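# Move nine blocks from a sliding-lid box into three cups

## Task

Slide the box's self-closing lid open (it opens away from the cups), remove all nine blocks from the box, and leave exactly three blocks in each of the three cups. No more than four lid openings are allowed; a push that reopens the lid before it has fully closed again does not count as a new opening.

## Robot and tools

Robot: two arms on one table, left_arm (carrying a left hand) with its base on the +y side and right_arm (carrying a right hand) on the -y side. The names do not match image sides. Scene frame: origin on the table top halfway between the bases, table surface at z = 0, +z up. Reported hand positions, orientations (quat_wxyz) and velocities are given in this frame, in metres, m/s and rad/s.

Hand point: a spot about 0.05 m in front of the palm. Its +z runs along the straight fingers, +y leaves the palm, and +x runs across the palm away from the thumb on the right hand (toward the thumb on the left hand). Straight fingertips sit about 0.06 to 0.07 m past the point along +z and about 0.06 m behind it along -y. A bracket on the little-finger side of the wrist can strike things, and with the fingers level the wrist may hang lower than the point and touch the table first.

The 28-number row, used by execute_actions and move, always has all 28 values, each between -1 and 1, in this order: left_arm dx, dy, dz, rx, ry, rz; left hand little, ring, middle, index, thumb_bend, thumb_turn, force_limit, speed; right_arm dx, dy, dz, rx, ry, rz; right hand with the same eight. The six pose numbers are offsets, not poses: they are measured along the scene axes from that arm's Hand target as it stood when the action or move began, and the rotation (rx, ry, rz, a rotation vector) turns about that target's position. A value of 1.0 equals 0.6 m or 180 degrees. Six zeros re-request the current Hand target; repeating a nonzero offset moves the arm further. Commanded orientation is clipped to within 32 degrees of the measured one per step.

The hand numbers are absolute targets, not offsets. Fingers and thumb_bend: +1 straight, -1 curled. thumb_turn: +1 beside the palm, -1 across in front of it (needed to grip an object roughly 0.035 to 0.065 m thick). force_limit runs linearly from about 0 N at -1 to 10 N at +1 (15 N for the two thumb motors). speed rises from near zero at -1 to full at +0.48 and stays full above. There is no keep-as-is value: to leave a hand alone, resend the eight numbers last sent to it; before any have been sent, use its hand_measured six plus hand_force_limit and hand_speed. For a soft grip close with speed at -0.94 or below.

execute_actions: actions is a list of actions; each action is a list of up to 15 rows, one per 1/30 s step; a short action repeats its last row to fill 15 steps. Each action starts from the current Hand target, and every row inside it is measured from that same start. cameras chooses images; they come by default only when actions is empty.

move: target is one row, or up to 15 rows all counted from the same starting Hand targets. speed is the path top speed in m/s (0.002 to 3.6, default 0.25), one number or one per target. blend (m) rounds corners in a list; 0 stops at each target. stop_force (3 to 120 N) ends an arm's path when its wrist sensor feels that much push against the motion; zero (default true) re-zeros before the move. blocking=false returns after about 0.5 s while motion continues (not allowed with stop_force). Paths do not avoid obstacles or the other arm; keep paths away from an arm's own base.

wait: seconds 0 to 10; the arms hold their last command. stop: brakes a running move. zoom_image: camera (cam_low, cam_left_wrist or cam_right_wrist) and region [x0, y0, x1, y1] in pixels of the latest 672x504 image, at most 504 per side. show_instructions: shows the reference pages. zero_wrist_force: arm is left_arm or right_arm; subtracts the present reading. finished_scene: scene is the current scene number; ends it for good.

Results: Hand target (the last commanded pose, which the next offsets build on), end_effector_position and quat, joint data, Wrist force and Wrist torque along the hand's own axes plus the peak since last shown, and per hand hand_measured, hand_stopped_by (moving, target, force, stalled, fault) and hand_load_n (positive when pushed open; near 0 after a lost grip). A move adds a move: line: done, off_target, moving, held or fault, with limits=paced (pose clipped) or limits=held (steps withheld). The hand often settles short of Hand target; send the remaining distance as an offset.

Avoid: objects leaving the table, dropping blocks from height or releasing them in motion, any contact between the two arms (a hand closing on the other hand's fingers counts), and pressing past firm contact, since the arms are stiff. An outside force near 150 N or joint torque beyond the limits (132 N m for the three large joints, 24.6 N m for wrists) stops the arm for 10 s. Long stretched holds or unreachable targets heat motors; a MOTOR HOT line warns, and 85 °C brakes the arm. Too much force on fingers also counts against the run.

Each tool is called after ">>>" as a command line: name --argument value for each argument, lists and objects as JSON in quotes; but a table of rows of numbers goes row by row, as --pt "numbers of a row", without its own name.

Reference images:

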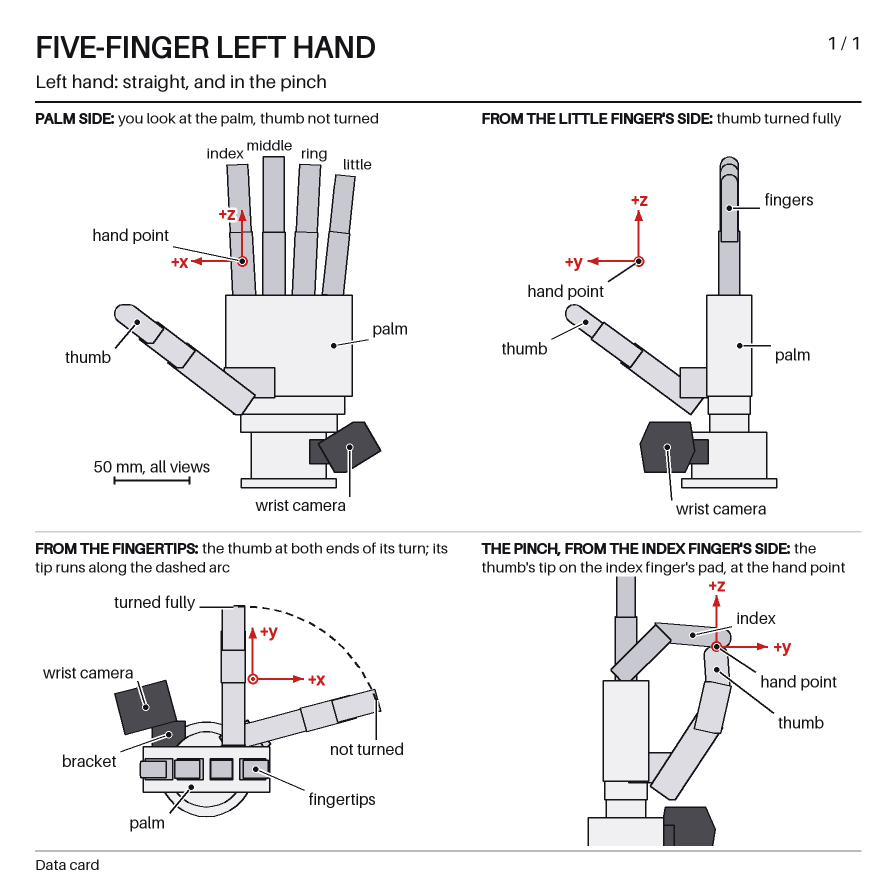

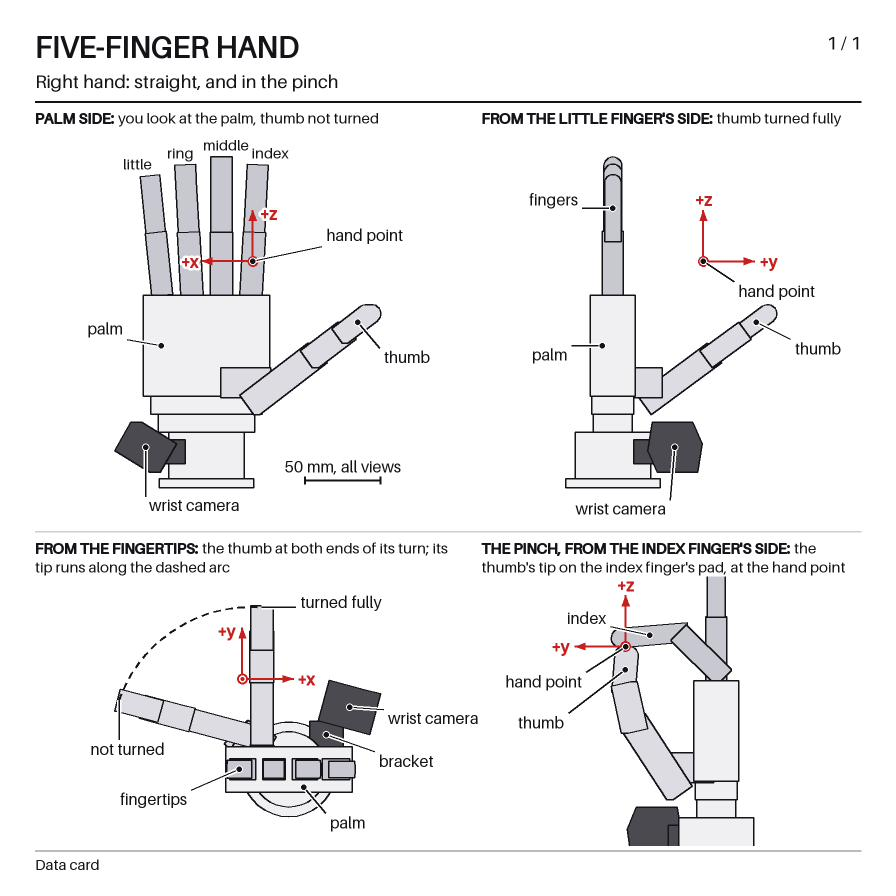

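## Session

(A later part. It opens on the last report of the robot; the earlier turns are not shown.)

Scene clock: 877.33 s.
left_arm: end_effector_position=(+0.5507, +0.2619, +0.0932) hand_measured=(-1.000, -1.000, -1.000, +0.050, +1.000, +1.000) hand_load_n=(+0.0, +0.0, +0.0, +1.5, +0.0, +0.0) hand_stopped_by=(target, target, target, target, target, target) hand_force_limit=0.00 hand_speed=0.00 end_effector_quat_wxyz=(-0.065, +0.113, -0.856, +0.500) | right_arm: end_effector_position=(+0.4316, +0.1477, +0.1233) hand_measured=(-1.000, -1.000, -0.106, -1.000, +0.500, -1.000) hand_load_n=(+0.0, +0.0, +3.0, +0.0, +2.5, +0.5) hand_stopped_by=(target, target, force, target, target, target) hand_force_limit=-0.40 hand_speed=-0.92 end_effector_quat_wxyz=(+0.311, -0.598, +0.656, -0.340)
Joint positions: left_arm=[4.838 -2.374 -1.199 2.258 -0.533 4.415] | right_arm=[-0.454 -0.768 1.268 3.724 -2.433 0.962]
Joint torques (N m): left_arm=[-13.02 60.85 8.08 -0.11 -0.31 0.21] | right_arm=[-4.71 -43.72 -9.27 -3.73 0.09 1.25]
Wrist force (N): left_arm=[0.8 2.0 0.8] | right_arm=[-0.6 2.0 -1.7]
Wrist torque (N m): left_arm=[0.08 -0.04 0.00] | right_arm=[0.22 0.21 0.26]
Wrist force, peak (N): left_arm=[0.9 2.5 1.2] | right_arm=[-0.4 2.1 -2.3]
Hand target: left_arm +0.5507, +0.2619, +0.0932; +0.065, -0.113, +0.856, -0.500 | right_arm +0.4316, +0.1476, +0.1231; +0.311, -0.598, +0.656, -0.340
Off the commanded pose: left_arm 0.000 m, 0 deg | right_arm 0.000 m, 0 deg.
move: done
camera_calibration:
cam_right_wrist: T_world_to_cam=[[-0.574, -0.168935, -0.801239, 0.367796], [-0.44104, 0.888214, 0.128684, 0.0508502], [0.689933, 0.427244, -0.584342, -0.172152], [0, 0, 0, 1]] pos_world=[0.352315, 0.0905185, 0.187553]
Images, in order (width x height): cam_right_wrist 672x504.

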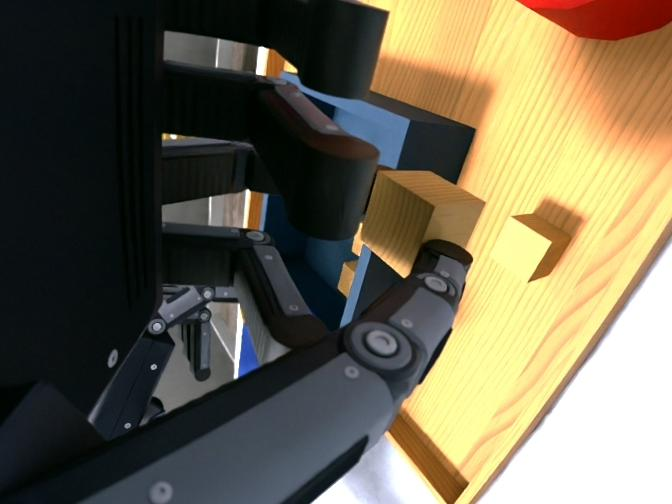

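>>> move --target '[0,0,0,0,0,0,-1,-1,-1,0.05,1,1,0,0,0.1968,-0.1992,0,0,0,0,-1,-1,-0.35,-1,0.5,-1,-0.4,-0.92]' --speed 0.15 --cameras '["cam_right_wrist"]'

>>> zoom_image --camera "cam_right_wrist" --region '[340, 40, 672, 320]'

Scene clock: 882.40 s.
left_arm: end_effector_position=(+0.5507, +0.2619, +0.0932) hand_measured=(-1.000, -1.000, -1.000, +0.050, +1.000, +1.000) hand_load_n=(+0.0, +0.0, +0.0, +2.0, +0.0, +0.0) hand_stopped_by=(target, target, target, target, target, target) hand_force_limit=0.00 hand_speed=0.00 end_effector_quat_wxyz=(-0.065, +0.113, -0.856, +0.500) | right_arm: end_effector_position=(+0.5496, +0.0281, +0.1232) hand_measured=(-1.000, -1.000, -0.106, -1.000, +0.500, -1.000) hand_load_n=(+0.0, +0.0, +3.0, +0.0, +2.5, +0.5) hand_stopped_by=(target, target, force, target, target, target) hand_force_limit=-0.40 hand_speed=-0.92 end_effector_quat_wxyz=(+0.311, -0.598, +0.656, -0.340)
Joint positions: left_arm=[4.838 -2.374 -1.199 2.258 -0.533 4.415] | right_arm=[-0.688 -0.856 1.485 3.396 -2.303 0.684]
Joint torques (N m): left_arm=[-13.16 61.03 8.63 -0.14 -0.23 0.19] | right_arm=[-0.75 -40.17 -28.05 -2.54 -2.82 -0.07]
Wrist force (N): left_arm=[0.9 1.7 0.5] | right_arm=[-0.4 1.3 -1.9]
Wrist torque (N m): left_arm=[0.12 -0.03 -0.01] | right_arm=[0.15 0.16 0.04]
Wrist force, peak (N): left_arm=[0.7 2.7 0.8] | right_arm=[-1.4 2.8 -2.8]
Hand target: left_arm +0.5507, +0.2619, +0.0932; +0.065, -0.113, +0.856, -0.500 | right_arm +0.5497, +0.0281, +0.1231; +0.311, -0.598, +0.656, -0.340
Off the commanded pose: left_arm 0.000 m, 0 deg | right_arm 0.000 m, 0 deg.
move: done
camera_calibration:
cam_right_wrist: T_world_to_cam=[[-0.574124, -0.169114, -0.801113, 0.415273], [-0.441041, 0.88823, 0.128571, 0.209158], [0.68983, 0.42714, -0.58454, -0.20244], [0, 0, 0, 1]] pos_world=[0.470314, -0.0290821, 0.187454]
Images, in order (width x height): cam_right_wrist 672x504.

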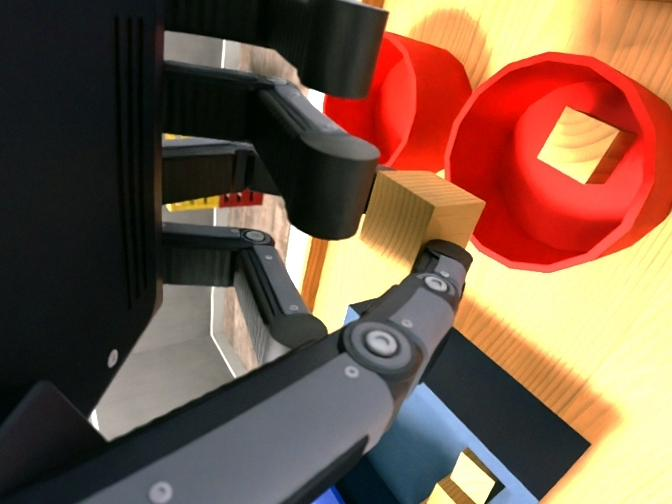

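Scaled by 1.518.

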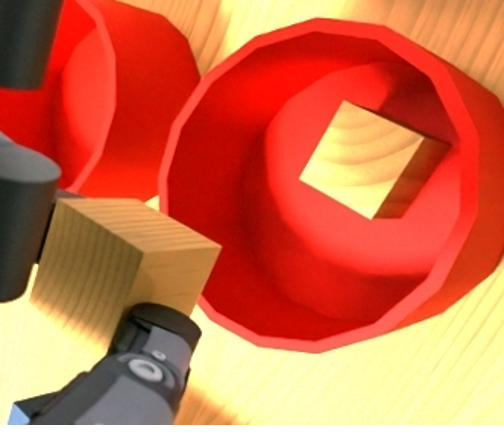

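>>> move --pt "0 0 0 0 0 0 -1 -1 -1 0.05 1 1 0 0 0.001 -0.003 -0.05 0 0 0 -1 -1 -0.35 -1 0.5 -1 -0.4 -0.92" --pt "0 0 0 0 0 0 -1 -1 -1 0.05 1 1 0 0 0.001 -0.003 -0.095 0 0 0 -1 -1 -0.35 -1 0.5 -1 -0.4 -0.92" --pt "0 0 0 0 0 0 -1 -1 -1 0.05 1 1 0 0 0.001 -0.003 -0.142 0 0 0 -1 -1 -0.35 -1 0.5 -1 -0.4 -0.92" --speed '[0.06,0.06,0.015]' --blend '[0.003,0.004,0]' --stop_force 3 --cameras '["cam_right_wrist"]'

Scene clock: 892.23 s.
left_arm: end_effector_position=(+0.5507, +0.2619, +0.0932) hand_measured=(-1.000, -1.000, -1.000, +0.050, +1.000, +1.000) hand_load_n=(+0.0, +0.0, +0.0, +1.5, +0.0, -0.5) hand_stopped_by=(target, target, target, target, target, target) hand_force_limit=0.00 hand_speed=0.00 end_effector_quat_wxyz=(-0.065, +0.113, -0.856, +0.500) | right_arm: end_effector_position=(+0.5503, +0.0263, +0.0463) hand_measured=(-1.000, -1.000, -0.106, -1.000, +0.500, -1.000) hand_load_n=(+0.0, +0.0, +3.0, +0.0, +2.0, +0.5) hand_stopped_by=(target, target, force, target, target, target) hand_force_limit=-0.40 hand_speed=-0.92 end_effector_quat_wxyz=(+0.311, -0.598, +0.656, -0.340)
Joint positions: left_arm=[4.838 -2.374 -1.199 2.258 -0.533 4.415] | right_arm=[-0.69 -0.741 1.513 3.251 -2.301 0.681]
Joint torques (N m): left_arm=[-13.15 60.68 8.29 -0.16 -0.28 0.08] | right_arm=[6.36 -60.42 -18.26 -3.51 -1.43 -1.23]
Wrist force (N): left_arm=[0.6 1.7 0.6] | right_arm=[-0.2 -0.7 -3.1]
Wrist torque (N m): left_arm=[0.08 0.00 -0.01] | right_arm=[0.06 0.18 0.25]
Wrist force, peak (N): left_arm=[1.0 2.4 1.1] | right_arm=[0.5 -5.1 -7.3]
Hand target: left_arm +0.5507, +0.2619, +0.0932; +0.065, -0.113, +0.856, -0.500 | right_arm +0.5503, +0.0263, +0.0464; +0.311, -0.598, +0.656, -0.340 (not the last commanded pose)
Off the commanded pose: left_arm 0.000 m, 0 deg | right_arm 0.008 m, 0 deg.
move: contact (right_arm); path passed 2 of 3 targets
camera_calibration:
cam_right_wrist: T_world_to_cam=[[-0.574192, -0.169154, -0.801056, 0.353789], [-0.44097, 0.888273, 0.128514, 0.220927], [0.689819, 0.427033, -0.584631, -0.247093], [0, 0, 0, 1]] pos_world=[0.471014, -0.0308823, 0.110555]
Images, in order (width x height): cam_right_wrist 672x504.

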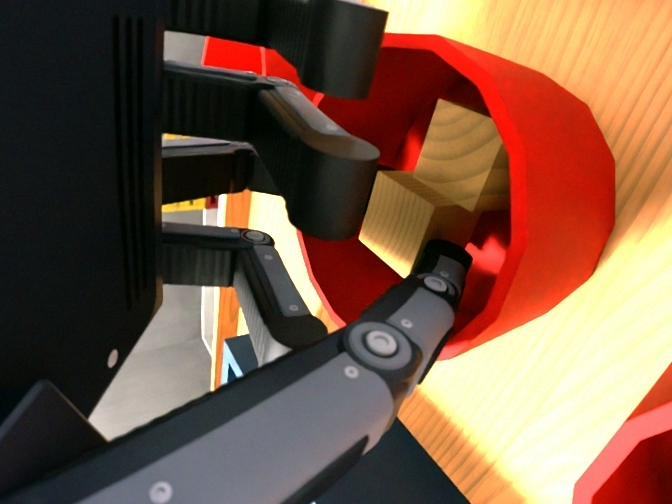

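>>> move --target '[0,0,0,0,0,0,-1,-1,-1,0.05,1,1,0,0,0,0,0.0012,0,0,0,-1,-1,-0.045,-1,0.5,-1,-0.4,-0.85]' --speed 0.02

>>> move --target '[0,0,0,0,0,0,-1,-1,-1,0.05,1,1,0,0,0,0,0.13,0,0,0,-1,-1,-0.045,-1,0.5,-1,-0.4,-0.85]' --speed 0.08 --cameras '["cam_right_wrist"]'

>>> zoom_image --camera "cam_right_wrist" --region '[340, 40, 672, 320]'

Scene clock: 895.97 s.
left_arm: end_effector_position=(+0.5507, +0.2619, +0.0932) hand_measured=(-1.000, -1.000, -1.000, +0.050, +1.000, +1.000) hand_load_n=(+0.0, +0.0, +0.0, +1.5, -0.5, -0.5) hand_stopped_by=(target, target, target, target, target, target) hand_force_limit=0.00 hand_speed=0.00 end_effector_quat_wxyz=(-0.065, +0.113, -0.856, +0.500) | right_arm: end_effector_position=(+0.5503, +0.0263, +0.0471) hand_measured=(-1.000, -1.000, -0.044, -1.000, +0.500, -1.000) hand_load_n=(+0.0, +0.0, -1.5, +0.0, -1.5, -0.5) hand_stopped_by=(target, target, target, target, target, target) hand_force_limit=-0.40 hand_speed=-0.85 end_effector_quat_wxyz=(+0.311, -0.598, +0.656, -0.340)
Joint positions: left_arm=[4.838 -2.374 -1.199 2.258 -0.533 4.415] | right_arm=[-0.69 -0.743 1.513 3.252 -2.301 0.681]
Joint torques (N m): left_arm=[-13.48 60.71 8.37 -0.11 -0.23 0.08] | right_arm=[3 -60.14 -26.51 -1.67 -1.63 -0.61]
Wrist force (N): left_arm=[1.0 1.9 0.6] | right_arm=[-0.2 1.6 -1.7]
Wrist torque (N m): left_arm=[0.09 -0.06 0.01] | right_arm=[0.23 0.18 0.25]
Wrist force, peak (N): left_arm=[0.8 2.5 0.8] | right_arm=[-0.4 -0.5 -4.3]
Hand target: left_arm +0.5507, +0.2619, +0.0932; +0.065, -0.113, +0.856, -0.500 | right_arm +0.5503, +0.0263, +0.0471; +0.311, -0.598, +0.656, -0.340
Off the commanded pose: left_arm 0.000 m, 0 deg | right_arm 0.000 m, 0 deg.
move: done

Scene clock: 897.27 s.
left_arm: end_effector_position=(+0.5507, +0.2619, +0.0932) hand_measured=(-1.000, -1.000, -1.000, +0.050, +1.000, +1.000) hand_load_n=(+0.0, +0.0, +0.0, +1.5, +0.0, +0.0) hand_stopped_by=(target, target, target, target, target, target) hand_force_limit=0.00 hand_speed=0.00 end_effector_quat_wxyz=(-0.065, +0.113, -0.856, +0.500) | right_arm: end_effector_position=(+0.5503, +0.0264, +0.1253) hand_measured=(-1.000, -1.000, -0.044, -1.000, +0.500, -1.000) hand_load_n=(+0.0, +0.0, -0.5, +0.5, +0.0, +0.0) hand_stopped_by=(target, target, target, target, target, target) hand_force_limit=-0.40 hand_speed=-0.85 end_effector_quat_wxyz=(+0.311, -0.598, +0.656, -0.340)
Joint positions: left_arm=[4.838 -2.374 -1.199 2.258 -0.533 4.415] | right_arm=[-0.69 -0.861 1.488 3.396 -2.301 0.681]
Joint torques (N m): left_arm=[-13.19 60.93 7.83 -0.13 -0.3 0.09] | right_arm=[0.77 -40.32 -8.51 -3.91 -1.11 0.67]
Wrist force (N): left_arm=[1.0 2.0 0.6] | right_arm=[-0.9 1.4 -1.8]
Wrist torque (N m): left_arm=[0.12 -0.05 0.00] | right_arm=[0.18 0.23 0.21]
Wrist force, peak (N): left_arm=[1.0 2.4 0.9] | right_arm=[-0.8 0.7 -2.5]
Hand target: left_arm +0.5507, +0.2619, +0.0932; +0.065, -0.113, +0.856, -0.500 | right_arm +0.5503, +0.0263, +0.1251; +0.311, -0.598, +0.656, -0.340
Off the commanded pose: left_arm 0.000 m, 0 deg | right_arm 0.000 m, 0 deg.
move: done
camera_calibration:
cam_right_wrist: T_world_to_cam=[[-0.573965, -0.169008, -0.80125, 0.417023], [-0.441086, 0.888201, 0.128618, 0.210719], [0.689933, 0.427242, -0.584343, -0.201053], [0, 0, 0, 1]] pos_world=[0.471015, -0.0307817, 0.189554]
Images, in order (width x height): cam_right_wrist 672x504.

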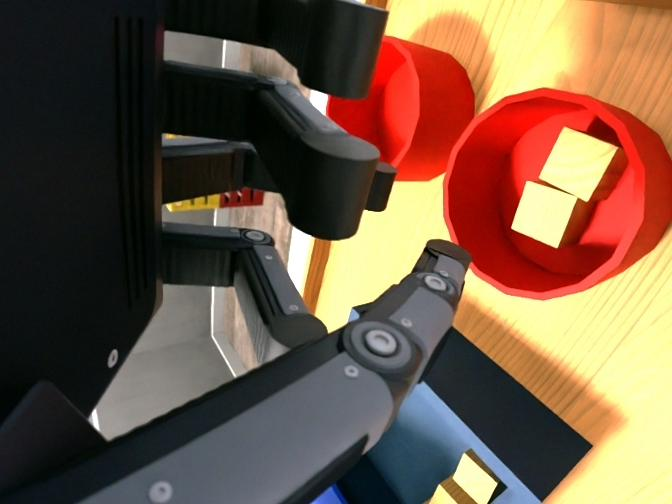

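Scaled by 1.518.

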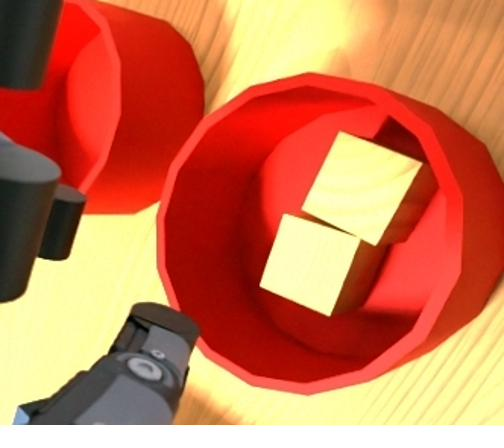

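>>> move --target '[0,0,0,0,0,0,-1,-1,-1,0.05,1,1,0,0,-0.0005,0.0028,-0.04,0,0,0,-1,-1,0.0,-1,1,1,-0.4,0]' --speed 0.06 --cameras '["cam_right_wrist"]'

>>> move --target '[0,0,0,0,0,0,-1,-1,-1,0.05,1,1,0,0,0,0,-0.0962,0,0,0,-1,-1,0.0,-1,1,1,-0.4,0]' --speed 0.02 --stop_force 3 --cameras '["cam_right_wrist"]'

Scene clock: 921.83 s.
left_arm: end_effector_position=(+0.5507, +0.2619, +0.0932) hand_measured=(-1.000, -1.000, -1.000, +0.050, +1.000, +1.000) hand_load_n=(+0.0, +0.0, +0.0, +2.0, +0.0, +0.0) hand_stopped_by=(target, target, target, target, target, target) hand_force_limit=0.00 hand_speed=0.00 end_effector_quat_wxyz=(-0.065, +0.113, -0.856, +0.500) | right_arm: end_effector_position=(+0.5500, +0.0280, +0.1011) hand_measured=(-1.000, -1.000, +0.000, -1.000, +1.000, +1.000) hand_load_n=(+0.0, +0.0, +0.0, +0.0, +0.0, +0.0) hand_stopped_by=(target, target, target, target, target, target) hand_force_limit=-0.40 hand_speed=0.00 end_effector_quat_wxyz=(+0.311, -0.598, +0.656, -0.340)
Joint positions: left_arm=[4.838 -2.374 -1.199 2.258 -0.533 4.415] | right_arm=[-0.688 -0.825 1.495 3.353 -2.302 0.683]
Joint torques (N m): left_arm=[-13.73 60.97 8.74 -0.18 -0.3 0.1] | right_arm=[0.06 -61.21 -28.15 -1.93 -1.3 -0.76]
Wrist force (N): left_arm=[0.9 1.9 0.4] | right_arm=[-0.5 1.5 -1.9]
Wrist torque (N m): left_arm=[0.11 -0.06 0.01] | right_arm=[0.20 0.18 0.05]
Wrist force, peak (N): left_arm=[1.0 2.4 0.8] | right_arm=[-0.5 2.2 -1.6]
Hand target: left_arm +0.5507, +0.2619, +0.0932; +0.065, -0.113, +0.856, -0.500 | right_arm +0.5500, +0.0280, +0.1011; +0.311, -0.598, +0.656, -0.340
Off the commanded pose: left_arm 0.000 m, 0 deg | right_arm 0.000 m, 0 deg.
move: done
camera_calibration:
cam_right_wrist: T_world_to_cam=[[-0.574192, -0.169154, -0.801056, 0.397802], [-0.44097, 0.888273, 0.128514, 0.212242], [0.689819, 0.427033, -0.584631, -0.215574], [0, 0, 0, 1]] pos_world=[0.470714, -0.0291823, 0.165355]
Images, in order (width x height): cam_right_wrist 672x504.

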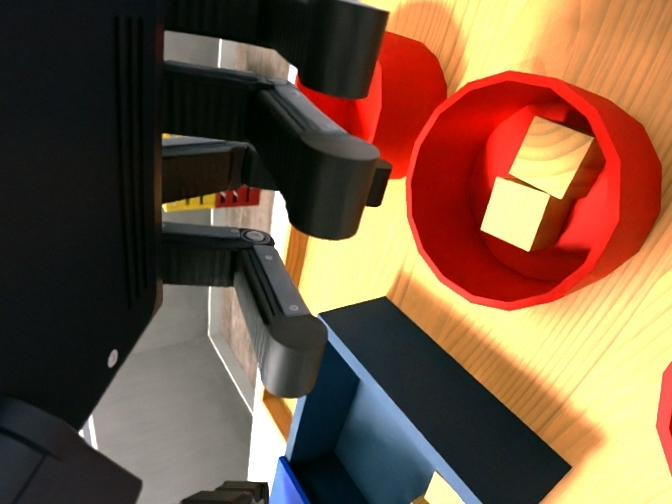

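Scene clock: 925.77 s.
left_arm: end_effector_position=(+0.5507, +0.2619, +0.0932) hand_measured=(-1.000, -1.000, -1.000, +0.050, +1.000, +1.000) hand_load_n=(+0.0, +0.0, +0.0, +2.0, +0.0, +0.0) hand_stopped_by=(target, target, target, target, target, target) hand_force_limit=0.00 hand_speed=0.00 end_effector_quat_wxyz=(-0.065, +0.113, -0.856, +0.500) | right_arm: end_effector_position=(+0.5500, +0.0280, +0.0434) hand_measured=(-1.000, -1.000, +0.000, -1.000, +1.000, +1.000) hand_load_n=(+0.0, +0.0, +0.0, +0.0, +0.0, +0.0) hand_stopped_by=(target, target, target, target, target, target) hand_force_limit=-0.40 hand_speed=0.00 end_effector_quat_wxyz=(+0.311, -0.598, +0.656, -0.340)
Joint positions: left_arm=[4.838 -2.374 -1.199 2.258 -0.533 4.415] | right_arm=[-0.688 -0.734 1.509 3.25 -2.302 0.683]
Joint torques (N m): left_arm=[-13.17 61.43 8.12 -0.13 -0.28 0.15] | right_arm=[-6.32 -62.73 -12.45 -1.47 0.84 -0.63]
Wrist force (N): left_arm=[0.9 1.7 0.9] | right_arm=[-0.2 1.7 -2.3]
Wrist torque (N m): left_arm=[0.05 -0.04 0.02] | right_arm=[0.22 0.17 0.07]
Wrist force, peak (N): left_arm=[1.0 2.5 0.9] | right_arm=[-0.4 1.4 -2.8]
Hand target: left_arm +0.5507, +0.2619, +0.0932; +0.065, -0.113, +0.856, -0.500 | right_arm +0.5500, +0.0280, +0.0434; +0.311, -0.598, +0.656, -0.340
Off the commanded pose: left_arm 0.000 m, 0 deg | right_arm 0.000 m, 0 deg.
move: done
camera_calibration:
cam_right_wrist: T_world_to_cam=[[-0.574192, -0.169154, -0.801056, 0.351501], [-0.44097, 0.888273, 0.128514, 0.21967], [0.689819, 0.427033, -0.584631, -0.249365], [0, 0, 0, 1]] pos_world=[0.470714, -0.0291823, 0.107555]
Images, in order (width x height): cam_right_wrist 672x504.

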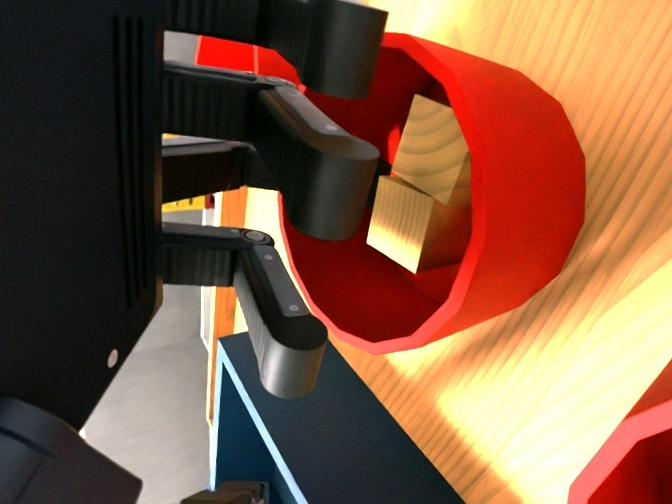

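>>> move --target '[0,0,0,0,0,0,-1,-1,-1,0.05,1,1,0,0,-0.0174,0.0015,0,0,0,0,-1,-1,0.0,-1,1,1,-0.4,0]' --speed 0.02 --cameras '["cam_right_wrist"]'

Scene clock: 928.50 s.
left_arm: end_effector_position=(+0.5507, +0.2619, +0.0932) hand_measured=(-1.000, -1.000, -1.000, +0.050, +1.000, +1.000) hand_load_n=(+0.0, +0.5, +0.0, +2.0, +0.0, +0.0) hand_stopped_by=(target, target, target, target, target, target) hand_force_limit=0.00 hand_speed=0.00 end_effector_quat_wxyz=(-0.065, +0.113, -0.856, +0.500) | right_arm: end_effector_position=(+0.5394, +0.0289, +0.0434) hand_measured=(-1.000, -1.000, +0.000, -1.000, +1.000, +1.000) hand_load_n=(+0.0, +0.0, +0.0, +0.0, +0.0, +0.0) hand_stopped_by=(target, target, target, target, target, target) hand_force_limit=-0.40 hand_speed=0.00 end_effector_quat_wxyz=(+0.311, -0.598, +0.656, -0.340)
Joint positions: left_arm=[4.838 -2.374 -1.199 2.258 -0.533 4.415] | right_arm=[-0.675 -0.744 1.527 3.251 -2.31 0.697]
Joint torques (N m): left_arm=[-13.45 60.47 8 -0.16 -0.21 0.04] | right_arm=[-7.49 -49.15 -23.61 -1.3 -1.23 -0.81]
Wrist force (N): left_arm=[0.8 1.9 0.9] | right_arm=[-0.6 1.6 -1.8]
Wrist torque (N m): left_arm=[0.10 -0.01 0.00] | right_arm=[0.20 0.21 0.04]
Wrist force, peak (N): left_arm=[1.1 2.3 0.9] | right_arm=[-0.3 1.8 -2.3]
Hand target: left_arm +0.5507, +0.2619, +0.0932; +0.065, -0.113, +0.856, -0.500 | right_arm +0.5395, +0.0289, +0.0434; +0.311, -0.598, +0.656, -0.340
Off the commanded pose: left_arm 0.000 m, 0 deg | right_arm 0.000 m, 0 deg.
move: done
camera_calibration:
cam_right_wrist: T_world_to_cam=[[-0.574156, -0.169226, -0.801067, 0.34555], [-0.441016, 0.88826, 0.128448, 0.214225], [0.689819, 0.427032, -0.584631, -0.242438], [0, 0, 0, 1]] pos_world=[0.460114, -0.0282825, 0.107555]
Images, in order (width x height): cam_right_wrist 672x504.

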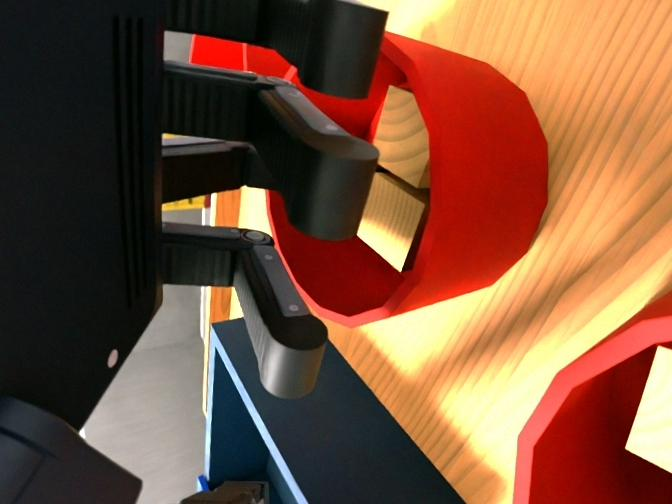

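>>> move --pt "0 0 0 0 0 0 -1 -1 -1 0.05 1 1 0 0 0.0066 -0.0006 0 0 0 0 -1 -1 0.0 -1 1 1 -0.4 0" --pt "0 0 0 0 0 0 -1 -1 -1 0.05 1 1 0 0 0.0066 -0.0006 0.13 0 0 0 -1 -1 0.0 -1 1 1 -0.4 0" --speed '[0.03,0.1]' --cameras '["cam_right_wrist"]'

>>> zoom_image --camera "cam_right_wrist" --region '[340, 40, 672, 320]'

Scene clock: 933.23 s.
left_arm: end_effector_position=(+0.5507, +0.2619, +0.0932) hand_measured=(-1.000, -1.000, -1.000, +0.050, +1.000, +1.000) hand_load_n=(+0.0, +0.0, +0.0, +2.0, +0.0, -0.5) hand_stopped_by=(target, target, target, target, target, target) hand_force_limit=0.00 hand_speed=0.00 end_effector_quat_wxyz=(-0.065, +0.113, -0.856, +0.500) | right_arm: end_effector_position=(+0.5435, +0.0286, +0.1215) hand_measured=(-1.000, -1.000, +0.000, -1.000, +1.000, +1.000) hand_load_n=(+0.0, +0.0, +0.0, +0.0, +0.0, -0.5) hand_stopped_by=(target, target, target, target, target, target) hand_force_limit=-0.40 hand_speed=0.00 end_effector_quat_wxyz=(+0.311, -0.598, +0.656, -0.340)
Joint positions: left_arm=[4.838 -2.374 -1.199 2.258 -0.533 4.415] | right_arm=[-0.68 -0.86 1.496 3.393 -2.307 0.691]
Joint torques (N m): left_arm=[-13.14 60.73 7.91 -0.18 -0.29 0.08] | right_arm=[7.49 -39.76 -9.82 -3.97 -3.05 0.82]
Wrist force (N): left_arm=[0.8 2.0 1.0] | right_arm=[-0.9 1.6 -2.1]
Wrist torque (N m): left_arm=[0.11 -0.01 -0.01] | right_arm=[0.21 0.25 0.20]
Wrist force, peak (N): left_arm=[1.2 2.2 0.9] | right_arm=[-0.4 2.5 -1.6]
Hand target: left_arm +0.5507, +0.2619, +0.0932; +0.065, -0.113, +0.856, -0.500 | right_arm +0.5435, +0.0285, +0.1214; +0.311, -0.598, +0.656, -0.340
Off the commanded pose: left_arm 0.000 m, 0 deg | right_arm 0.000 m, 0 deg.
move: done
camera_calibration:
cam_right_wrist: T_world_to_cam=[[-0.573965, -0.169008, -0.80125, 0.410505], [-0.441086, 0.888201, 0.128618, 0.206298], [0.689933, 0.427242, -0.584343, -0.199591], [0, 0, 0, 1]] pos_world=[0.464315, -0.0285817, 0.185754]
Images, in order (width x height): cam_right_wrist 672x504.

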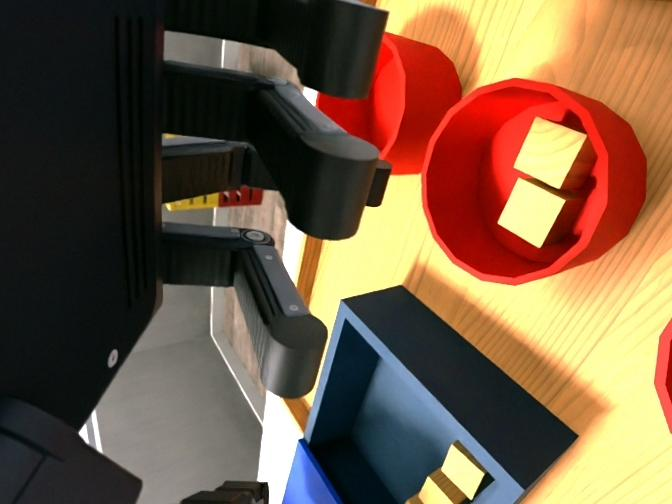

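Scaled by 1.518.

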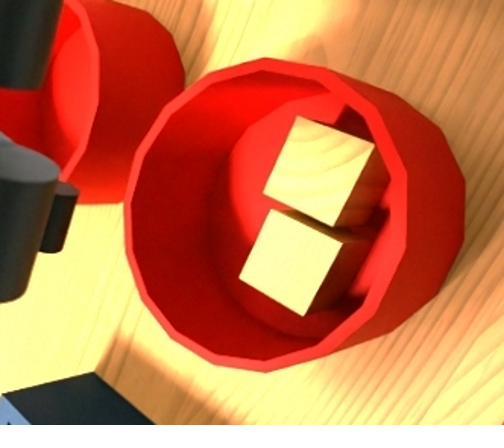

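>>> move --pt "0 0 0 0 0 0 -1 -1 -1 0.05 1 1 0 0 0.0083 -0.0373 -0.06 0 0 0 -1 -1 0.0 -1 1 1 -0.4 0" --pt "0 0 0 0 0 0 -1 -1 -1 0.05 1 1 0 0 0.0083 -0.0373 -0.1297 0 0 0 -1 -1 0.0 -1 1 1 -0.4 0" --speed '[0.08,0.025]' --blend '[0.003,0]' --stop_force 3 --cameras '["cam_right_wrist"]'

Scene clock: 948.83 s.
left_arm: end_effector_position=(+0.5507, +0.2619, +0.0932) hand_measured=(-1.000, -1.000, -1.000, +0.050, +1.000, +1.000) hand_load_n=(+0.0, +0.5, +0.0, +2.0, +0.0, -0.5) hand_stopped_by=(target, target, target, target, target, target) hand_force_limit=0.00 hand_speed=0.00 end_effector_quat_wxyz=(-0.065, +0.113, -0.856, +0.500) | right_arm: end_effector_position=(+0.5485, +0.0061, +0.0435) hand_measured=(-1.000, -1.000, +0.000, -1.000, +1.000, +1.000) hand_load_n=(+0.0, +0.5, +0.0, +0.0, +0.0, -0.5) hand_stopped_by=(target, target, target, target, target, target) hand_force_limit=-0.40 hand_speed=0.00 end_effector_quat_wxyz=(+0.311, -0.598, +0.656, -0.340)
Joint positions: left_arm=[4.838 -2.374 -1.199 2.258 -0.533 4.415] | right_arm=[-0.708 -0.765 1.577 3.199 -2.289 0.663]
Joint torques (N m): left_arm=[-12.97 60.8 8.68 -0.11 -0.29 0.04] | right_arm=[6.39 -61.3 -13.48 -1.22 -2.9 -0.57]
Wrist force (N): left_arm=[0.9 1.3 0.4] | right_arm=[-0.7 1.2 -2.0]
Wrist torque (N m): left_arm=[0.06 -0.02 0.00] | right_arm=[0.14 0.21 0.18]
Wrist force, peak (N): left_arm=[1.0 2.4 1.1] | right_arm=[-1.2 0.6 -2.8]
Hand target: left_arm +0.5507, +0.2619, +0.0932; +0.065, -0.113, +0.856, -0.500 | right_arm +0.5485, +0.0062, +0.0436; +0.311, -0.598, +0.656, -0.340
Off the commanded pose: left_arm 0.000 m, 0 deg | right_arm 0.000 m, 0 deg.
move: done
camera_calibration:
cam_right_wrist: T_world_to_cam=[[-0.574192, -0.169154, -0.801056, 0.347096], [-0.44097, 0.888273, 0.128514, 0.238436], [0.689819, 0.427033, -0.584631, -0.238862], [0, 0, 0, 1]] pos_world=[0.469214, -0.0510823, 0.107755]
Images, in order (width x height): cam_right_wrist 672x504.

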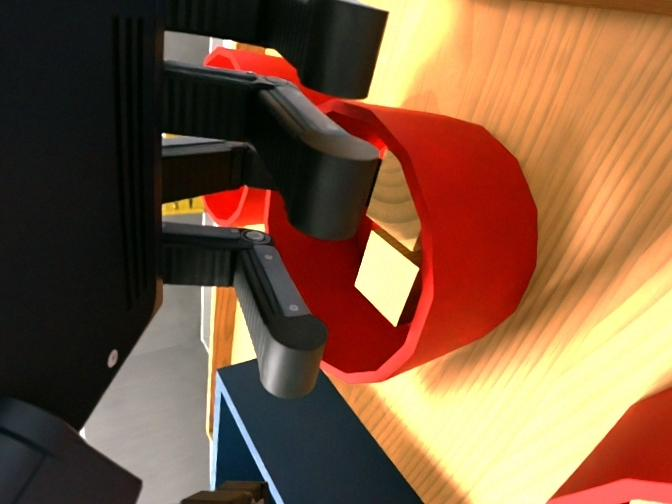

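>>> move --pt "0 0 0 0 0 0 -1 -1 -1 0.05 1 1 0 0 -0.0167 0.0015 0 0 0 0 -1 -1 0.0 -1 1 1 -0.4 0" --pt "0 0 0 0 0 0 -1 -1 -1 0.05 1 1 0 0 -0.009 0.0008 0 0 0 0 -1 -1 0.0 -1 1 1 -0.4 0" --pt "0 0 0 0 0 0 -1 -1 -1 0.05 1 1 0 0 -0.009 0.0008 0.13 0 0 0 -1 -1 0.0 -1 1 1 -0.4 0" --speed '[0.02,0.03,0.1]' --cameras '["cam_right_wrist"]'

>>> zoom_image --camera "cam_right_wrist" --region '[340, 40, 672, 320]'

Scene clock: 955.33 s.
left_arm: end_effector_position=(+0.5507, +0.2619, +0.0932) hand_measured=(-1.000, -1.000, -1.000, +0.050, +1.000, +1.000) hand_load_n=(+0.0, +0.0, +0.0, +1.5, +0.0, -0.5) hand_stopped_by=(target, target, target, target, target, target) hand_force_limit=0.00 hand_speed=0.00 end_effector_quat_wxyz=(-0.065, +0.113, -0.856, +0.500) | right_arm: end_effector_position=(+0.5431, +0.0067, +0.1217) hand_measured=(-1.000, -1.000, +0.000, -1.000, +1.000, +1.000) hand_load_n=(+0.0, +0.0, +0.0, +0.0, +0.0, -0.5) hand_stopped_by=(target, target, target, target, target, target) hand_force_limit=-0.40 hand_speed=0.00 end_effector_quat_wxyz=(+0.311, -0.598, +0.656, -0.340)
Joint positions: left_arm=[4.838 -2.374 -1.199 2.258 -0.533 4.415] | right_arm=[-0.701 -0.894 1.562 3.346 -2.294 0.669]
Joint torques (N m): left_arm=[-13.33 60.17 8.13 -0.09 -0.28 0.13] | right_arm=[8.63 -39.1 -8.45 -3.88 -3.05 1.07]
Wrist force (N): left_arm=[0.8 1.7 1.0] | right_arm=[-0.6 1.3 -1.8]
Wrist torque (N m): left_arm=[0.06 0.00 0.00] | right_arm=[0.15 0.19 0.17]
Wrist force, peak (N): left_arm=[1.2 2.4 0.7] | right_arm=[-0.8 1.8 -2.2]
Hand target: left_arm +0.5507, +0.2619, +0.0932; +0.065, -0.113, +0.856, -0.500 | right_arm +0.5431, +0.0066, +0.1216; +0.311, -0.598, +0.656, -0.340
Off the commanded pose: left_arm 0.000 m, 0 deg | right_arm 0.000 m, 0 deg.
move: done
camera_calibration:
cam_right_wrist: T_world_to_cam=[[-0.573972, -0.168993, -0.801248, 0.4066], [-0.441077, 0.888203, 0.128631, 0.225509], [0.689933, 0.427242, -0.584343, -0.189831], [0, 0, 0, 1]] pos_world=[0.463815, -0.0504816, 0.185853]
Images, in order (width x height): cam_right_wrist 672x504.

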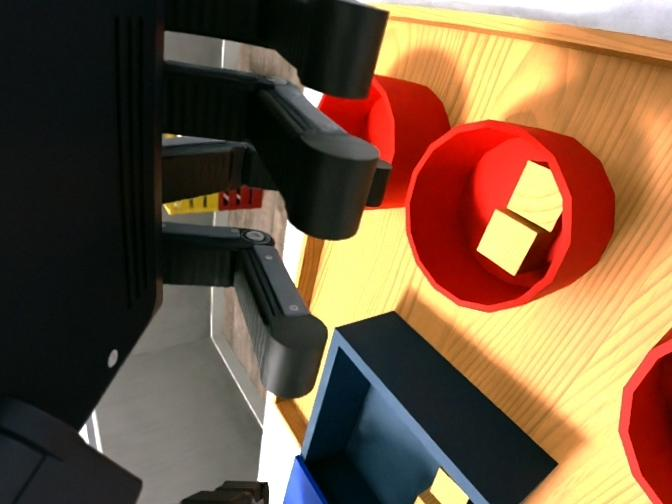

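Scaled by 1.518.

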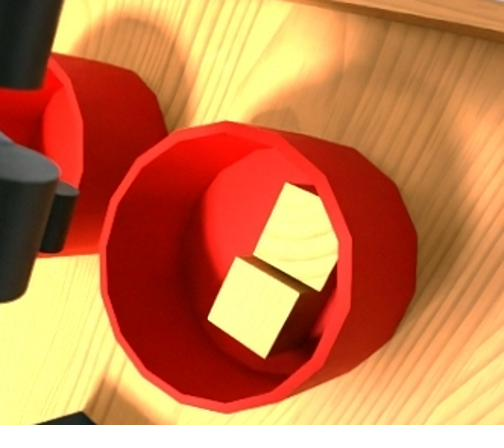

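>>> move --target '[0,0,0,0,0,0,-1,-1,-1,0.05,1,1,0,0,-0.2352,0.25,-0.0027,-0.0762,-0.0242,0.4947,-1,-1,0.08,-1,0.5,-1,-0.4,0]' --speed 0.25 --cameras '["cam_right_wrist","cam_low"]'

>>> zoom_image --camera "cam_right_wrist" --region '[340, 120, 600, 340]'

Scene clock: 962.33 s.
left_arm: end_effector_position=(+0.5507, +0.2619, +0.0932) hand_measured=(-1.000, -1.000, -1.000, +0.050, +1.000, +1.000) hand_load_n=(+0.0, +0.0, +0.0, +2.0, +0.0, -0.5) hand_stopped_by=(target, target, target, target, target, target) hand_force_limit=0.00 hand_speed=0.00 end_effector_quat_wxyz=(-0.065, +0.113, -0.856, +0.500) | right_arm: end_effector_position=(+0.4019, +0.1567, +0.1199) hand_measured=(-1.000, -1.000, +0.080, -1.000, +0.500, -1.000) hand_load_n=(+0.0, +0.0, +0.0, +0.0, +0.0, +0.0) hand_stopped_by=(target, target, target, target, target, target) hand_force_limit=-0.40 hand_speed=0.00 end_effector_quat_wxyz=(-0.416, +0.902, +0.002, +0.114)
Joint positions: left_arm=[4.838 -2.374 -1.199 2.258 -0.533 4.415] | right_arm=[-0.692 -0.853 1.474 3.251 -1.228 -0.563]
Joint torques (N m): left_arm=[-13.2 60.91 8.89 -0.04 -0.17 -0.11] | right_arm=[-6.25 -61.16 -8.71 -2.62 0.17 -0.76]
Wrist force (N): left_arm=[0.6 1.6 0.8] | right_arm=[-0.8 1.1 -1.3]
Wrist torque (N m): left_arm=[0.06 0.02 -0.01] | right_arm=[0.09 0.13 0.05]
Wrist force, peak (N): left_arm=[1.0 2.5 0.9] | right_arm=[-0.6 1.7 -2.0]
Hand target: left_arm +0.5507, +0.2619, +0.0932; +0.065, -0.113, +0.856, -0.500 | right_arm +0.4020, +0.1566, +0.1199; -0.416, +0.902, +0.003, +0.114
Off the commanded pose: left_arm 0.000 m, 0 deg | right_arm 0.000 m, 0 deg.
move: done
camera_calibration:
cam_right_wrist: T_world_to_cam=[[0.313748, -0.65431, -0.688071, 0.0551447], [-0.904616, -0.426165, -0.00723388, 0.438844], [-0.288499, 0.62471, -0.725608, 0.221659], [0, 0, 0, 1]] pos_world=[0.443632, 0.0846296, 0.201955]
Images, in order (width x height): cam_low 672x504, cam_right_wrist 672x504.

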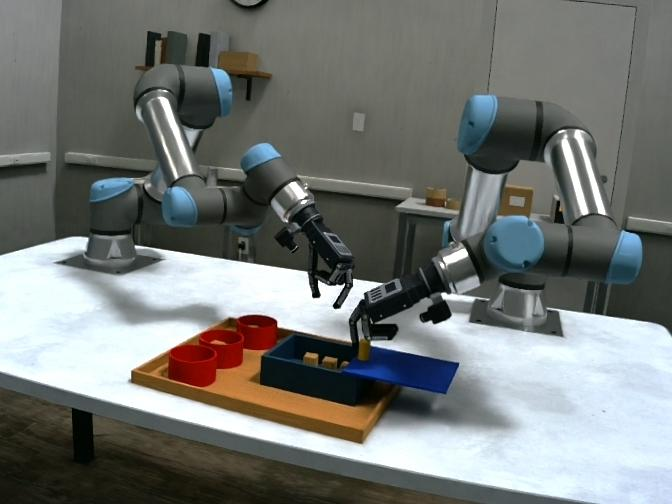

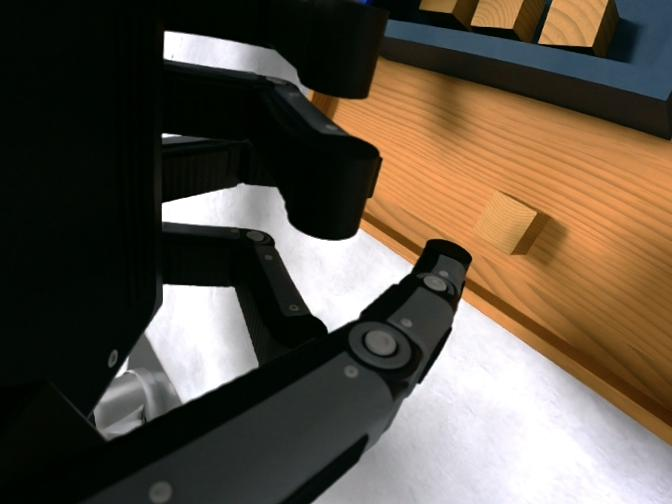

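Scaled by 1.938.

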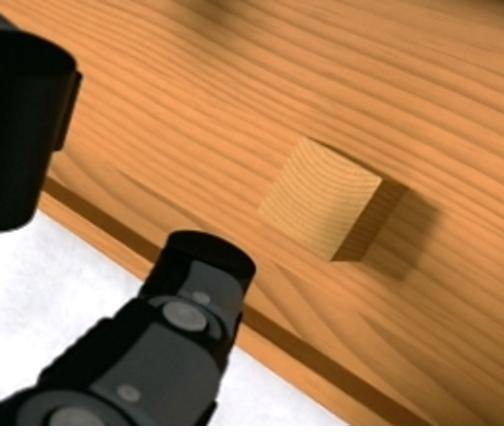

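>>> move --pt "0 0 0 0 0 0 -1 -1 -1 0.05 1 1 0 0 0.0018 0.007 -0.1083 0 0 0 -1 -1 0.08 -1 0.5 -1 -0.4 0" --pt "0 0 0 0 0 0 -1 -1 -1 0.05 1 1 0 0 0.0018 0.007 -0.1472 0 0 0 -1 -1 0.08 -1 0.5 -1 -0.4 0" --speed '[0.07,0.02]' --blend '[0.004,0]' --stop_force 4 --cameras '["cam_right_wrist"]'

Scene clock: 975.20 s.
left_arm: end_effector_position=(+0.5507, +0.2619, +0.0932) hand_measured=(-1.000, -1.000, -1.000, +0.050, +1.000, +1.000) hand_load_n=(+0.0, +0.0, +0.0, +2.0, +0.0, -0.5) hand_stopped_by=(target, target, target, target, target, target) hand_force_limit=0.00 hand_speed=0.00 end_effector_quat_wxyz=(-0.065, +0.113, -0.856, +0.500) | right_arm: end_effector_position=(+0.4030, +0.1608, +0.0316) hand_measured=(-1.000, -1.000, +0.080, -1.000, +0.500, -1.000) hand_load_n=(+0.0, +0.0, +0.0, +0.0, +0.5, +0.0) hand_stopped_by=(target, target, target, target, target, target) hand_force_limit=-0.40 hand_speed=0.00 end_effector_quat_wxyz=(-0.416, +0.902, +0.003, +0.114)
Joint positions: left_arm=[4.838 -2.374 -1.199 2.258 -0.533 4.415] | right_arm=[-0.689 -0.711 1.484 3.099 -1.23 -0.561]
Joint torques (N m): left_arm=[-13.65 60.84 8.26 -0.04 -0.18 0.01] | right_arm=[-2.38 -62.59 -12.51 -1.34 0.47 -0.28]
Wrist force (N): left_arm=[0.5 2.1 0.7] | right_arm=[-0.7 1.1 -1.6]
Wrist torque (N m): left_arm=[0.12 0.00 -0.02] | right_arm=[0.11 0.13 0.05]
Wrist force, peak (N): left_arm=[1.2 2.3 0.7] | right_arm=[-0.8 1.0 -2.0]
Hand target: left_arm +0.5507, +0.2619, +0.0932; +0.065, -0.113, +0.856, -0.500 | right_arm +0.4030, +0.1608, +0.0316; -0.416, +0.902, +0.003, +0.114
Off the commanded pose: left_arm 0.000 m, 0 deg | right_arm 0.000 m, 0 deg.
move: done
camera_calibration:
cam_right_wrist: T_world_to_cam=[[0.313846, -0.654289, -0.688046, -0.00325344], [-0.904548, -0.426311, -0.00720578, 0.440928], [-0.288607, 0.624632, -0.725632, 0.155473], [0, 0, 0, 1]] pos_world=[0.444733, 0.0887303, 0.113755]
Images, in order (width x height): cam_right_wrist 672x504.

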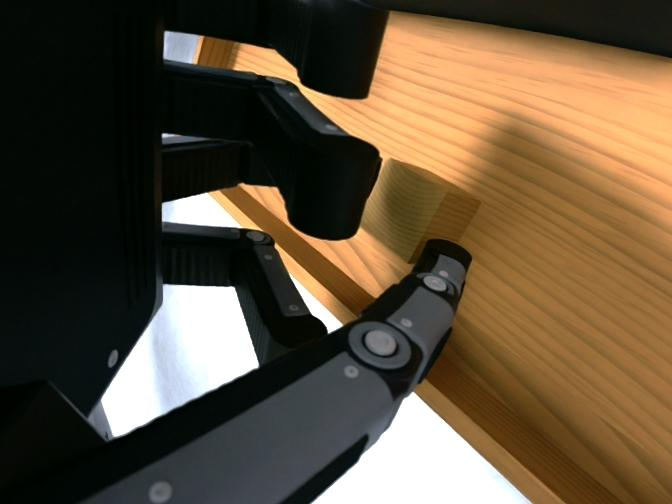

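>>> move --target '[0,0,0,0,0,0,-1,-1,-1,0.05,1,1,0,0,0,0,0.0025,0,0,0,-1,-1,-0.35,-1,0.5,-1,-0.4,-0.92]' --speed 0.02

>>> move --target '[0,0,0,0,0,0,-1,-1,-1,0.05,1,1,0,0,0,0,0.15,0,0,0,-1,-1,-0.35,-1,0.5,-1,-0.4,-0.92]' --speed 0.1 --cameras '["cam_right_wrist"]'

Scene clock: 978.07 s.
left_arm: end_effector_position=(+0.5507, +0.2619, +0.0932) hand_measured=(-1.000, -1.000, -1.000, +0.050, +1.000, +1.000) hand_load_n=(+0.0, +0.0, +0.0, +2.0, +0.0, +0.0) hand_stopped_by=(target, target, target, target, target, target) hand_force_limit=0.00 hand_speed=0.00 end_effector_quat_wxyz=(-0.065, +0.113, -0.856, +0.500) | right_arm: end_effector_position=(+0.4030, +0.1608, +0.0331) hand_measured=(-1.000, -1.000, -0.106, -1.000, +0.500, -1.000) hand_load_n=(+0.0, +0.0, +5.0, +0.0, +3.5, +0.5) hand_stopped_by=(target, target, force, target, target, target) hand_force_limit=-0.40 hand_speed=-0.92 end_effector_quat_wxyz=(-0.416, +0.902, +0.003, +0.114)
Joint positions: left_arm=[4.838 -2.374 -1.199 2.258 -0.533 4.415] | right_arm=[-0.689 -0.714 1.484 3.101 -1.23 -0.561]
Joint torques (N m): left_arm=[-13.44 60.5 8.49 -0.17 -0.24 0.07] | right_arm=[-6.53 -52.78 -24.78 -3.5 1.98 -0.59]
Wrist force (N): left_arm=[1.1 1.4 0.5] | right_arm=[-0.6 0.3 -2.4]
Wrist torque (N m): left_arm=[0.07 -0.05 0.02] | right_arm=[0.10 0.14 0.04]
Wrist force, peak (N): left_arm=[0.9 2.4 0.7] | right_arm=[-0.6 0.3 -2.4]
Hand target: left_arm +0.5507, +0.2619, +0.0932; +0.065, -0.113, +0.856, -0.500 | right_arm +0.4030, +0.1608, +0.0331; -0.416, +0.902, +0.003, +0.114
Off the commanded pose: left_arm 0.000 m, 0 deg | right_arm 0.000 m, 0 deg.
move: done

Scene clock: 979.30 s.
left_arm: end_effector_position=(+0.5507, +0.2619, +0.0932) hand_measured=(-1.000, -1.000, -1.000, +0.050, +1.000, +1.000) hand_load_n=(+0.0, +0.0, +0.0, +1.5, +0.0, +0.0) hand_stopped_by=(target, target, target, target, target, target) hand_force_limit=0.00 hand_speed=0.00 end_effector_quat_wxyz=(-0.065, +0.113, -0.856, +0.500) | right_arm: end_effector_position=(+0.4031, +0.1609, +0.1233) hand_measured=(-1.000, -1.000, -0.106, -1.000, +0.500, -1.000) hand_load_n=(+0.0, +0.0, +4.5, +0.0, +3.5, +1.0) hand_stopped_by=(target, target, force, target, target, target) hand_force_limit=-0.40 hand_speed=-0.92 end_effector_quat_wxyz=(-0.416, +0.902, +0.003, +0.114)
Joint positions: left_arm=[4.838 -2.374 -1.199 2.258 -0.533 4.415] | right_arm=[-0.689 -0.849 1.457 3.264 -1.23 -0.561]
Joint torques (N m): left_arm=[-13.09 60.82 8.78 -0.16 -0.28 0.01] | right_arm=[0.13 -40.81 -8.8 -4.36 1.02 -0.73]
Wrist force (N): left_arm=[0.7 1.8 0.6] | right_arm=[-0.8 1.4 -1.3]
Wrist torque (N m): left_arm=[0.08 -0.03 -0.01] | right_arm=[0.12 0.14 0.05]
Wrist force, peak (N): left_arm=[0.7 2.3 0.7] | right_arm=[-0.9 2.5 -0.8]
Hand target: left_arm +0.5507, +0.2619, +0.0932; +0.065, -0.113, +0.856, -0.500 | right_arm +0.4030, +0.1608, +0.1231; -0.416, +0.902, +0.003, +0.114
Off the commanded pose: left_arm 0.000 m, 0 deg | right_arm 0.000 m, 0 deg.
move: done
camera_calibration:
cam_right_wrist: T_world_to_cam=[[0.313935, -0.654143, -0.688144, 0.0598738], [-0.904581, -0.426235, -0.00749881, 0.4417], [-0.288406, 0.624836, -0.725536, 0.221825], [0, 0, 0, 1]] pos_world=[0.444733, 0.0888303, 0.205456]
Images, in order (width x height): cam_right_wrist 672x504.

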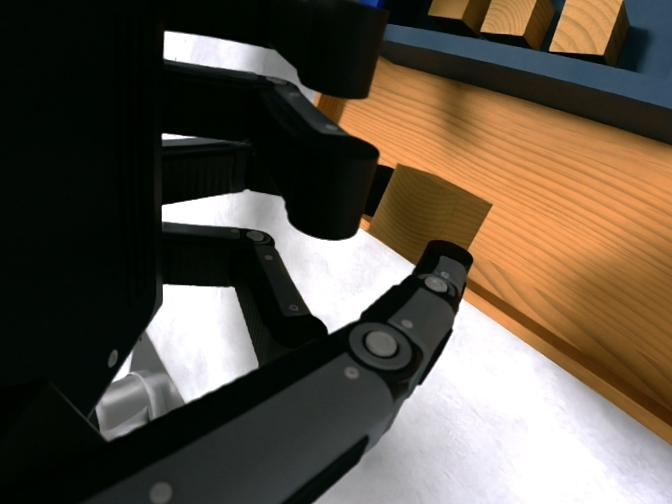

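>>> zoom_image --camera "cam_right_wrist" --region '[340, 130, 540, 300]'

Scaled by 2.520.

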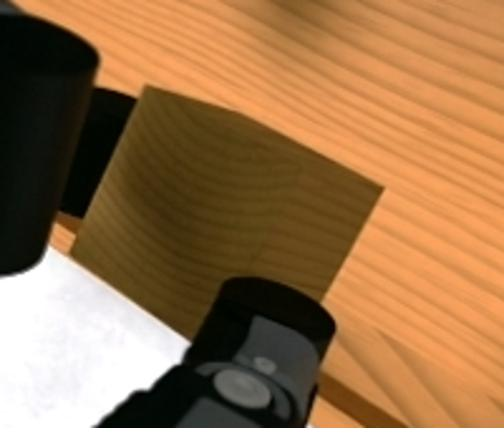

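>>> move --target '[0,0,0,0,0,0,-1,-1,-1,0.05,1,1,0,0,0.2243,-0.2597,0,0,0,0,-1,-1,-0.35,-1,0.5,-1,-0.4,-0.92]' --speed 0.15 --cameras '["cam_right_wrist","cam_low"]'

>>> zoom_image --camera "cam_right_wrist" --region '[340, 80, 672, 360]'

Scene clock: 985.83 s.
left_arm: end_effector_position=(+0.5507, +0.2619, +0.0932) hand_measured=(-1.000, -1.000, -1.000, +0.050, +1.000, +1.000) hand_load_n=(+0.0, +0.0, +0.0, +1.5, +0.0, +0.0) hand_stopped_by=(target, target, target, target, target, target) hand_force_limit=0.00 hand_speed=0.00 end_effector_quat_wxyz=(-0.065, +0.113, -0.856, +0.500) | right_arm: end_effector_position=(+0.5375, +0.0050, +0.1232) hand_measured=(-1.000, -1.000, -0.106, -1.000, +0.500, -1.000) hand_load_n=(+0.0, +0.0, +4.5, +0.0, +4.0, +1.0) hand_stopped_by=(target, target, force, target, target, target) hand_force_limit=-0.40 hand_speed=-0.92 end_effector_quat_wxyz=(-0.416, +0.902, +0.003, +0.114)
Joint positions: left_arm=[4.838 -2.374 -1.199 2.258 -0.533 4.415] | right_arm=[-1.008 -0.952 1.621 3.313 -1.004 -0.811]
Joint torques (N m): left_arm=[-12.8 60.82 8.55 -0.18 -0.26 0] | right_arm=[-2.4 -36.56 -26.75 -4 -1.04 0.14]
Wrist force (N): left_arm=[1.0 2.0 0.9] | right_arm=[-1.3 1.3 -1.5]
Wrist torque (N m): left_arm=[0.08 -0.06 0.01] | right_arm=[0.15 0.22 -0.01]
Wrist force, peak (N): left_arm=[1.0 2.5 0.8] | right_arm=[0.2 2.2 -2.2]
Hand target: left_arm +0.5507, +0.2619, +0.0932; +0.065, -0.113, +0.856, -0.500 | right_arm +0.5376, +0.0050, +0.1231; -0.416, +0.902, +0.003, +0.114
Off the commanded pose: left_arm 0.000 m, 0 deg | right_arm 0.000 m, 0 deg.
move: done
camera_calibration:
cam_right_wrist: T_world_to_cam=[[0.313846, -0.654289, -0.688046, -0.0844478], [-0.904548, -0.426311, -0.00720578, 0.49683], [-0.288607, 0.624632, -0.725632, 0.358004], [0, 0, 0, 1]] pos_world=[0.579233, -0.0670697, 0.205255]
Images, in order (width x height): cam_low 672x504, cam_right_wrist 672x504.

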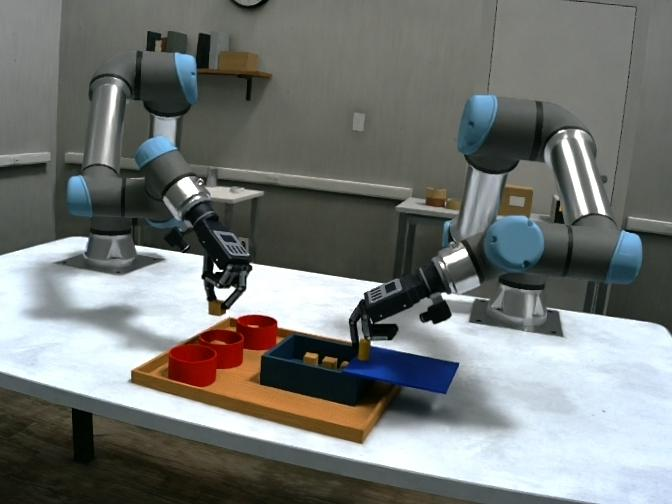

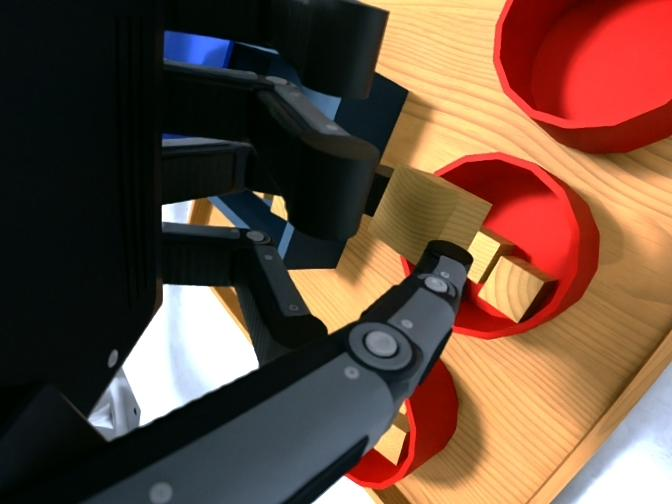

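Scaled by 1.518.

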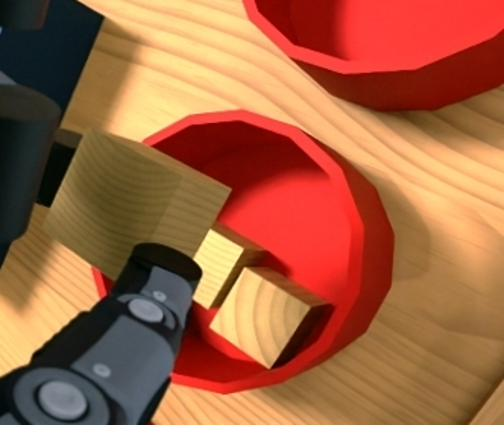

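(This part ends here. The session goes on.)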